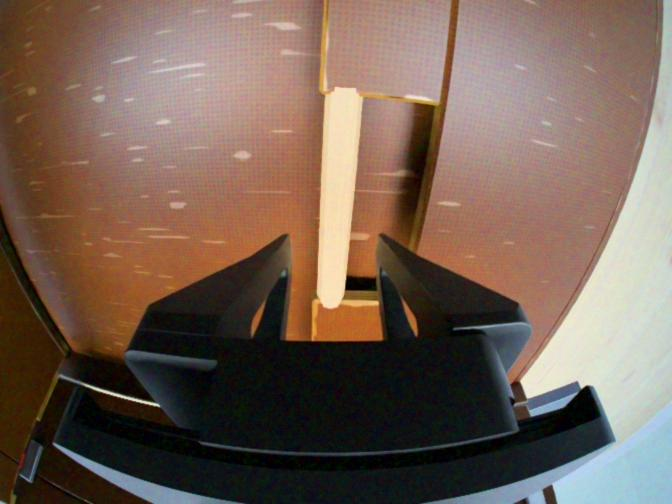

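Scene clock: 83.67 s.
Joint torques (N m): arm1=[-0.97 -25.52 7.57 0.16 0.16 0.03] | arm2=[-1.9 -16.67 1.09 0.99 0.13 -0.35] | arm3=[-2.67 -11.93 -0.08 1.63 0.31 -0.03] | arm4=[1.79 -19.43 9.35 -2.07 -0.4 -0.22]
Motor temperatures (°C): arm1=[27 29 32 26 23 23 25] | arm2=[24 27 24 25 28 26 26] | arm3=[26 26 27 23 29 23 28] | arm4=[24 30 28 29 27 25 27]
Heat: arm1: hottest joint3_rad 32 °C; arm2: hottest joint5_rad 28 °C; arm3: hottest joint5_rad 29 °C; arm4: hottest joint2_rad 30 °C.
move: arm4 off_target
Joint velocities: within noise
arm1, arm2, arm3: as last shown
arm4.joint_positions: joint1_rad=-0.541 joint2_rad=+2.421 joint3_rad=+1.712 joint4_rad=-1.625 joint5_rad=-1.132 joint6_rad=-0.806 gripper_m=+0.06995
arm4.joint_status: not commanded
arm4.hand: x=+0.3838 y=-0.0059 z=+0.3080 quat_wxyz=(+0.414, +0.564, -0.579, -0.419) (m; scene frame)
arm4.hand_target: x=+0.3858 y=-0.0005 z=+0.2998 quat_wxyz=(+0.413, +0.569, -0.575, -0.420) (m; scene frame)
arm4.hand_status: off_target (0.012 m and 0.6 deg from the pose sent, 0.146 m and 0.7 deg at the start)
pictures: none

Request:
{"name": "move", "arguments": {"arm1": {"target":[-0.076,-0.016,0.035,0,0.7071,0.7071,0],"speed":0.1}}}

Request:
{"name": "move", "arguments": {"arm1": {"joints":{"gripper_m":0.007}}}}

Request:
{"name": "move", "arguments": {"arm1": {"target":[-0.084,-0.017,0.114,0.123,0.696,0.696,0.123],"speed":0.12}, "cameras": ["cam_high","arm1_cam_wrist"]}}

Scene clock: 86.37 s.
Joint torques (N m): arm1=[-0.79 -26.05 7.64 0.8 0.18 0.09] | arm2=[-1.79 -16.67 1.1 0.98 0.13 -0.36] | arm3=[-2.02 -11.81 -0.13 1.78 0.34 -0.04] | arm4=[1.9 -19.37 9.36 -2 -0.4 -0.22]
Motor temperatures (°C): arm1=[27 29 32 26 23 23 25] | arm2=[24 27 24 25 28 26 26] | arm3=[26 26 27 23 29 23 28] | arm4=[24 30 28 29 27 25 27]
Heat: arm1: hottest joint3_rad 32 °C; arm2: hottest joint5_rad 28 °C; arm3: hottest joint5_rad 29 °C; arm4: hottest joint2_rad 30 °C.
move: arm1 off_target
Joint velocities: within noise
arm1.joint_positions: joint1_rad=+0.260 joint2_rad=+2.814 joint3_rad=+1.887 joint4_rad=-0.670 joint5_rad=-0.007 joint6_rad=+0.439 gripper_m=+0.03606
arm1.joint_status: not commanded
arm1.hand: x=-0.0768 y=-0.0016 z=+0.0365 quat_wxyz=(+0.011, -0.705, -0.709, -0.004) (m; scene frame)
arm1.hand_target: x=-0.0762 y=-0.0153 z=+0.0351 quat_wxyz=(+0.000, -0.707, -0.707, +0.000) (m; scene frame)
arm1.hand_status: off_target (0.014 m and 1.4 deg from the pose sent, 0.056 m and 0.7 deg at the start)
arm2, arm3: as last shown
arm4.joint_positions: joint1_rad=-0.549 joint2_rad=+2.421 joint3_rad=+1.712 joint4_rad=-1.626 joint5_rad=-1.132 joint6_rad=-0.808 gripper_m=+0.06995
arm4.joint_status: not commanded
arm4.hand: x=+0.3880 y=-0.0063 z=+0.3081 quat_wxyz=(+0.412, +0.562, -0.581, -0.420) (m; scene frame)
arm4.hand_target: x=+0.3901 y=-0.0009 z=+0.2999 quat_wxyz=(+0.411, +0.566, -0.577, -0.421) (m; scene frame)
arm4.hand_status: not commanded
pictures: none

Scene clock: 86.97 s.
Joint torques (N m): arm1=[-0.91 -25.93 7.41 0.7 0.25 0.08] | arm2=[-1.85 -16.67 1.1 0.99 0.13 -0.35] | arm3=[-2.55 -12.34 -0.09 1.72 0.31 0] | arm4=[1.73 -19.37 9.36 -2 -0.4 -0.22]
Motor temperatures (°C): arm1=[27 29 32 26 23 23 25] | arm2=[24 27 24 25 28 26 26] | arm3=[26 26 27 23 28 23 28] | arm4=[24 30 28 29 27 25 27]
Heat: arm1: hottest joint3_rad 32 °C; arm2: hottest joint5_rad 28 °C; arm3: hottest joint5_rad 28 °C; arm4: hottest joint2_rad 30 °C.
move: arm1 off_target
Joint velocities: within noise
arm1.joint_positions: joint1_rad=+0.257 joint2_rad=+2.814 joint3_rad=+1.885 joint4_rad=-0.670 joint5_rad=-0.004 joint6_rad=+0.448 gripper_m=+0.01623
arm1.joint_status: gripper_m off_target (ended at +0.01626, target +0.00700)
arm1.hand: x=-0.0794 y=-0.0019 z=+0.0361 quat_wxyz=(+0.012, -0.709, -0.705, -0.003) (m; scene frame)
arm1.hand_target: x=-0.0785 y=-0.0155 z=+0.0348 quat_wxyz=(+0.001, -0.711, -0.703, +0.001) (m; scene frame)
arm1.hand_status: not commanded
arm2, arm3, arm4: as last shown
pictures: none

Scene clock: 89.07 s.
Joint torques (N m): arm1=[-0.38 -29.39 4.74 1.11 -0.72 -0.05] | arm2=[-1.85 -16.67 1.09 0.99 0.13 -0.36] | arm3=[-2.2 -11.63 0.03 1.72 0.37 -0.04] | arm4=[1.73 -19.37 9.36 -2 -0.4 -0.22]
Motor temperatures (°C): arm1=[27 29 32 26 23 23 25] | arm2=[24 27 24 25 28 26 26] | arm3=[26 26 27 23 28 23 28] | arm4=[24 30 28 29 27 25 27]
Heat: arm1: hottest joint3_rad 32 °C; arm2: hottest joint5_rad 28 °C; arm3: hottest joint5_rad 28 °C; arm4: hottest joint2_rad 30 °C.
move: arm1 off_target
Joint velocities: within noise
arm1.joint_positions: joint1_rad=+0.157 joint2_rad=+2.657 joint3_rad=+1.677 joint4_rad=-0.515 joint5_rad=-0.319 joint6_rad=+0.371 gripper_m=+0.01619
arm1.joint_status: not commanded
arm1.hand: x=-0.0876 y=-0.0025 z=+0.0926 quat_wxyz=(-0.100, -0.704, -0.692, -0.125) (m; scene frame)
arm1.hand_target: x=-0.0846 y=-0.0186 z=+0.1136 quat_wxyz=(-0.122, -0.697, -0.696, -0.121) (m; scene frame)
arm1.hand_status: off_target (0.026 m and 2.9 deg from the pose sent, 0.079 m and 20.9 deg at the start)
arm2, arm3, arm4: as last shown
pictures: arm1_cam_wrist, cam_high

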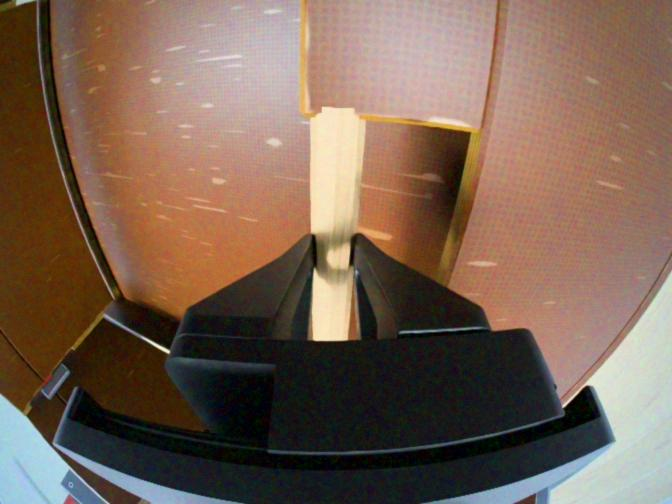

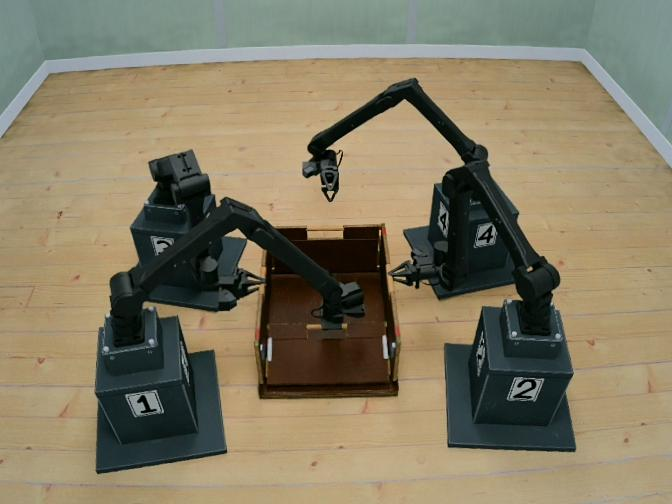

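Request:
{"name": "move", "arguments": {"arm1": {"target":[-0.118,-0.018,0.174,0.242,0.664,0.664,0.242],"speed":0.12}}}

Request:
{"name": "move", "arguments": {"arm1": {"target":[-0.169,-0.018,0.216,0.354,0.612,0.612,0.354],"speed":0.12}}}

Request:
{"name": "move", "arguments": {"arm1": {"target":[-0.219,-0.018,0.238,0.4,0.583,0.583,0.4],"speed":0.12}}}

Request:
{"name": "move", "arguments": {"arm1": {"target":[-0.264,-0.016,0.246,0.416,0.572,0.572,0.416],"speed":0.1}}}

Request:
{"name": "move", "arguments": {"arm1": {"target":[-0.332,-0.014,0.248,0.416,0.572,0.572,0.416],"speed":0.06}, "cameras": ["cam_high"]}}

Request:
{"name": "zoom_image", "arguments": {"camera": "cam_high", "region": [250, 210, 420, 410]}}

Scene clock: 92.70 s.
Joint torques (N m): arm1=[-1.03 -27.87 4.66 1.47 -1.22 -0.09] | arm2=[-1.85 -16.62 1.1 0.98 0.13 -0.35] | arm3=[-2.67 -12.22 -0.03 1.61 0.32 -0.01] | arm4=[1.79 -19.43 9.36 -2.02 -0.4 -0.22]
Motor temperatures (°C): arm1=[27 30 32 26 23 23 25] | arm2=[24 27 24 24 28 26 26] | arm3=[26 26 27 23 28 23 28] | arm4=[24 30 28 29 27 25 27]
Heat: arm1: hottest joint3_rad 32 °C; arm2: hottest joint5_rad 28 °C; arm3: hottest joint5_rad 28 °C; arm4: hottest joint2_rad 30 °C.
move: arm1 off_target
Joint velocities: within noise
arm1.joint_positions: joint1_rad=+0.024 joint2_rad=+2.554 joint3_rad=+1.542 joint4_rad=-0.449 joint5_rad=-0.670 joint6_rad=+0.267 gripper_m=+0.01595
arm1.joint_status: not commanded
arm1.hand: x=-0.1163 y=-0.0016 z=+0.1525 quat_wxyz=(-0.215, -0.674, -0.661, -0.250) (m; scene frame)
arm1.hand_target: x=-0.1150 y=-0.0171 z=+0.1733 quat_wxyz=(-0.241, -0.663, -0.665, -0.245) (m; scene frame)
arm1.hand_status: off_target (0.027 m and 3.5 deg from the pose sent, 0.088 m and 21.9 deg at the start)
arm2, arm3, arm4: as last shown
pictures: none

Scene clock: 94.87 s.
Joint torques (N m): arm1=[-1.67 -26.52 5.75 0.64 -1.22 -0.06] | arm2=[-1.85 -16.67 1.11 0.98 0.13 -0.35] | arm3=[-2.67 -12.4 0.02 1.68 0.33 -0.05] | arm4=[1.73 -19.37 9.36 -2 -0.4 -0.22]
Motor temperatures (°C): arm1=[27 30 32 26 23 23 25] | arm2=[24 27 24 24 28 26 26] | arm3=[26 26 27 23 28 23 28] | arm4=[24 30 28 29 27 25 27]
Heat: arm1: hottest joint3_rad 32 °C; arm2: hottest joint5_rad 28 °C; arm3: hottest joint5_rad 28 °C; arm4: hottest joint2_rad 30 °C.
move: arm1 off_target
Joint velocities: within noise
arm1.joint_positions: joint1_rad=-0.122 joint2_rad=+2.545 joint3_rad=+1.511 joint4_rad=-0.500 joint5_rad=-1.038 joint6_rad=+0.101 gripper_m=+0.01575
arm1.joint_status: not commanded
arm1.hand: x=-0.1603 y=-0.0008 z=+0.1986 quat_wxyz=(-0.333, -0.620, -0.610, -0.364) (m; scene frame)
arm1.hand_target: x=-0.1671 y=-0.0183 z=+0.2161 quat_wxyz=(-0.354, -0.611, -0.612, -0.356) (m; scene frame)
arm1.hand_status: off_target (0.026 m and 2.8 deg from the pose sent, 0.084 m and 21.9 deg at the start)
arm2, arm3, arm4: as last shown
pictures: none

Scene clock: 96.57 s.
Joint torques (N m): arm1=[-1.61 -24.76 7.38 -0.18 -0.95 -0.1] | arm2=[-1.85 -16.67 1.1 0.98 0.13 -0.35] | arm3=[-2.78 -11.87 0.03 1.57 0.33 -0.03] | arm4=[1.79 -19.37 9.36 -2.02 -0.4 -0.22]
Motor temperatures (°C): arm1=[27 30 32 26 23 23 25] | arm2=[24 27 24 24 28 26 26] | arm3=[26 26 27 23 28 23 28] | arm4=[24 30 29 29 27 25 27]
Heat: arm1: hottest joint3_rad 32 °C; arm2: hottest joint5_rad 28 °C; arm3: hottest joint5_rad 28 °C; arm4: hottest joint2_rad 30 °C.
move: arm1 off_target
Joint velocities: within noise
arm1.joint_positions: joint1_rad=-0.233 joint2_rad=+2.556 joint3_rad=+1.560 joint4_rad=-0.762 joint5_rad=-1.195 joint6_rad=-0.158 gripper_m=+0.01521
arm1.joint_status: not commanded
arm1.hand: x=-0.2106 y=-0.0006 z=+0.2296 quat_wxyz=(-0.386, -0.589, -0.580, -0.410) (m; scene frame)
arm1.hand_target: x=-0.2188 y=-0.0195 z=+0.2386 quat_wxyz=(-0.403, -0.581, -0.585, -0.398) (m; scene frame)
arm1.hand_status: off_target (0.021 m and 2.1 deg from the pose sent, 0.073 m and 10.2 deg at the start)
arm2.joint_positions: joint1_rad=-0.921 joint2_rad=+2.618 joint3_rad=+0.900 joint4_rad=+1.556 joint5_rad=-1.110 joint6_rad=+1.429 gripper_m=+0.01663
arm2.joint_status: not commanded
arm2.hand: x=-0.0074 y=-0.2051 z=+0.2433 quat_wxyz=(+0.021, +0.021, -0.732, -0.681) (m; scene frame)
arm2.hand_target: x=+0.0012 y=-0.2114 z=+0.2386 quat_wxyz=(+0.009, +0.016, -0.733, -0.680) (m; scene frame)
arm2.hand_status: not commanded
arm3.joint_positions: joint1_rad=-0.879 joint2_rad=+2.562 joint3_rad=+0.861 joint4_rad=+1.583 joint5_rad=-1.133 joint6_rad=+1.435 gripper_m=+0.01658
arm3.joint_status: not commanded
arm3.hand: x=-0.0277 y=+0.2168 z=+0.2551 quat_wxyz=(-0.689, -0.724, -0.025, -0.005) (m; scene frame)
arm3.hand_target: x=-0.0329 y=+0.2278 z=+0.2426 quat_wxyz=(-0.685, -0.729, -0.005, -0.003) (m; scene frame)
arm3.hand_status: not commanded
arm4: as last shown
pictures: none

Scene clock: 98.13 s.
Joint torques (N m): arm1=[-2.32 -24.23 7.2 -0.5 -0.51 -0.12] | arm2=[-1.79 -16.67 1.1 0.99 0.13 -0.35] | arm3=[-2.78 -12.1 0.02 1.74 0.32 -0.05] | arm4=[1.73 -19.37 9.36 -2 -0.4 -0.22]
Motor temperatures (°C): arm1=[27 30 32 26 23 23 25] | arm2=[24 27 24 24 28 26 26] | arm3=[26 26 27 23 28 23 28] | arm4=[24 31 29 29 27 25 27]
Heat: arm1: hottest joint3_rad 32 °C; arm2: hottest joint5_rad 28 °C; arm3: hottest joint5_rad 28 °C; arm4: hottest joint2_rad 31 °C.
move: arm1 off_target
Joint velocities: within noise
arm1.joint_positions: joint1_rad=-0.306 joint2_rad=+2.600 joint3_rad=+1.655 joint4_rad=-1.078 joint5_rad=-1.231 joint6_rad=-0.432 gripper_m=+0.01443
arm1.joint_status: not commanded
arm1.hand: x=-0.2490 y=+0.0003 z=+0.2418 quat_wxyz=(-0.402, -0.574, -0.569, -0.431) (m; scene frame)
arm1.hand_target: x=-0.2631 y=-0.0150 z=+0.2458 quat_wxyz=(-0.415, -0.572, -0.572, -0.417) (m; scene frame)
arm1.hand_status: off_target (0.023 m and 2.3 deg from the pose sent, 0.058 m and 4.1 deg at the start)
arm2.joint_positions: joint1_rad=-0.921 joint2_rad=+2.618 joint3_rad=+0.900 joint4_rad=+1.556 joint5_rad=-1.110 joint6_rad=+1.427 gripper_m=+0.01663
arm2.joint_status: not commanded
arm2.hand: x=-0.0074 y=-0.2051 z=+0.2433 quat_wxyz=(+0.020, +0.021, -0.732, -0.681) (m; scene frame)
arm2.hand_target: x=+0.0012 y=-0.2114 z=+0.2386 quat_wxyz=(+0.008, +0.017, -0.733, -0.680) (m; scene frame)
arm2.hand_status: not commanded
arm3, arm4: as last shown
arm3.hand_target: x=-0.0329 y=+0.2277 z=+0.2426 quat_wxyz=(-0.685, -0.729, -0.005, -0.003) (m; scene frame)
pictures: none

Scene clock: 100.40 s.
Joint torques (N m): arm1=[-0.91 -23.47 7.09 -1.09 -0.27 -0.07] | arm2=[-1.79 -16.67 1.1 0.99 0.14 -0.36] | arm3=[-2.61 -12.63 0.02 1.69 0.32 -0.02] | arm4=[1.73 -19.43 9.36 -2.02 -0.4 -0.22]
Motor temperatures (°C): arm1=[27 30 32 26 23 23 25] | arm2=[24 27 24 24 28 26 26] | arm3=[26 26 27 23 27 23 28] | arm4=[24 31 29 29 27 25 27]
Heat: arm1: hottest joint3_rad 32 °C; arm2: hottest joint5_rad 28 °C; arm3: hottest gripper 28 °C; arm4: hottest joint2_rad 31 °C.
move: arm1 done
Joint velocities: within noise
arm1.joint_positions: joint1_rad=-0.447 joint2_rad=+2.651 joint3_rad=+1.798 joint4_rad=-1.396 joint5_rad=-1.176 joint6_rad=-0.701 gripper_m=+0.00707
arm1.joint_status: not commanded
arm1.on_its_own: gripper_m moved -0.00737 to your old target +0.00700
arm1.hand: x=-0.3333 y=-0.0098 z=+0.2548 quat_wxyz=(-0.416, -0.577, -0.565, -0.417) (m; scene frame)
arm1.hand_target: x=-0.3316 y=-0.0146 z=+0.2484 quat_wxyz=(-0.416, -0.572, -0.572, -0.416) (m; scene frame)
arm1.hand_status: done (0.008 m and 0.9 deg from the pose sent, 0.084 m and 2.3 deg at the start)
arm2, arm3, arm4: as last shown
pictures: cam_high

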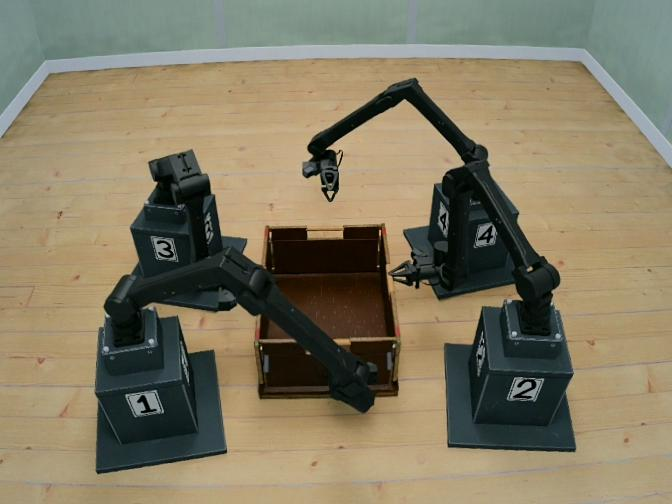

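Scaled by 2.520 from the camera's 672x504 image, which has a finer 960x720 frame.

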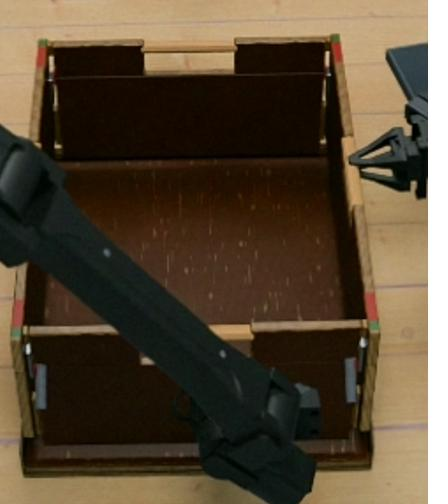

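Request:
{"name": "zoom_image", "arguments": {"camera": "cam_high", "region": [380, 315, 410, 355]}}

Request:
{"name": "zoom_image", "arguments": {"camera": "cam_high", "region": [250, 320, 290, 360]}}

Request:
{"name": "move", "arguments": {"arm1": {"joints":{"gripper_m":0.06}}, "cameras": ["arm1_cam_wrist"]}}

Scaled by 12.600 from the camera's 672x504 image, which has a finer 960x720 frame.

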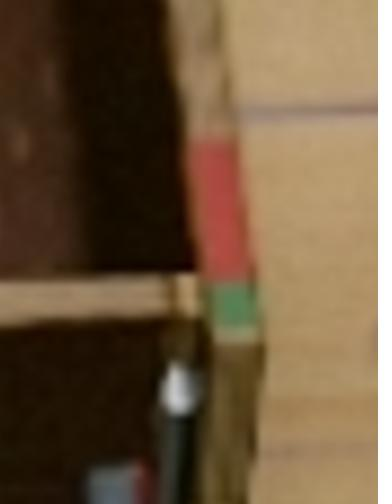

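Scaled by 12.600 from the camera's 672x504 image, which has a finer 960x720 frame.

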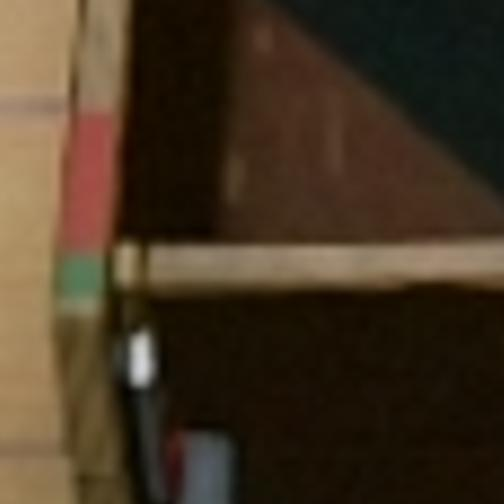

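Scene clock: 102.17 s.
Joint torques (N m): arm1=[-0.09 -23.06 7.02 -1.03 -0.25 -0.09] | arm2=[-1.79 -16.67 1.11 0.98 0.13 -0.35] | arm3=[-2.55 -11.87 0.02 1.77 0.3 -0.01] | arm4=[1.79 -19.43 9.36 -2 -0.4 -0.22]
Motor temperatures (°C): arm1=[27 30 32 26 23 23 25] | arm2=[24 27 24 24 28 26 26] | arm3=[26 26 27 23 27 23 28] | arm4=[24 31 29 29 27 25 27]
Heat: arm1: hottest joint3_rad 32 °C; arm2: hottest joint5_rad 28 °C; arm3: hottest gripper 28 °C; arm4: hottest joint2_rad 31 °C.
move: arm1 done
Joint velocities: within noise
arm1.joint_positions: joint1_rad=-0.447 joint2_rad=+2.651 joint3_rad=+1.798 joint4_rad=-1.396 joint5_rad=-1.176 joint6_rad=-0.701 gripper_m=+0.05986
arm1.joint_status: all done
arm1.hand: x=-0.3333 y=-0.0098 z=+0.2548 quat_wxyz=(-0.416, -0.577, -0.565, -0.417) (m; scene frame)
arm1.hand_target: x=-0.3316 y=-0.0146 z=+0.2484 quat_wxyz=(-0.416, -0.572, -0.571, -0.416) (m; scene frame)
arm1.hand_status: not commanded
arm2, arm3: as last shown
arm4.joint_positions: joint1_rad=-0.549 joint2_rad=+2.421 joint3_rad=+1.712 joint4_rad=-1.626 joint5_rad=-1.132 joint6_rad=-0.808 gripper_m=+0.06995
arm4.joint_status: not commanded
arm4.hand: x=+0.3880 y=-0.0063 z=+0.3081 quat_wxyz=(+0.412, +0.562, -0.581, -0.420) (m; scene frame)
arm4.hand_target: x=+0.3901 y=-0.0009 z=+0.2999 quat_wxyz=(+0.411, +0.566, -0.577, -0.421) (m; scene frame)
arm4.hand_status: not commanded
pictures: arm1_cam_wrist

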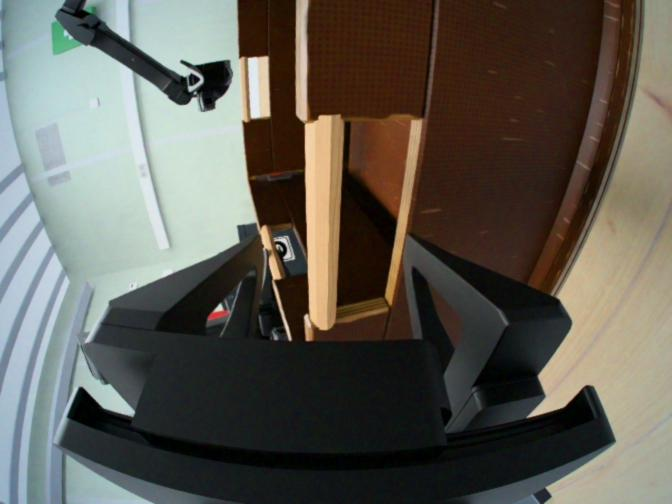

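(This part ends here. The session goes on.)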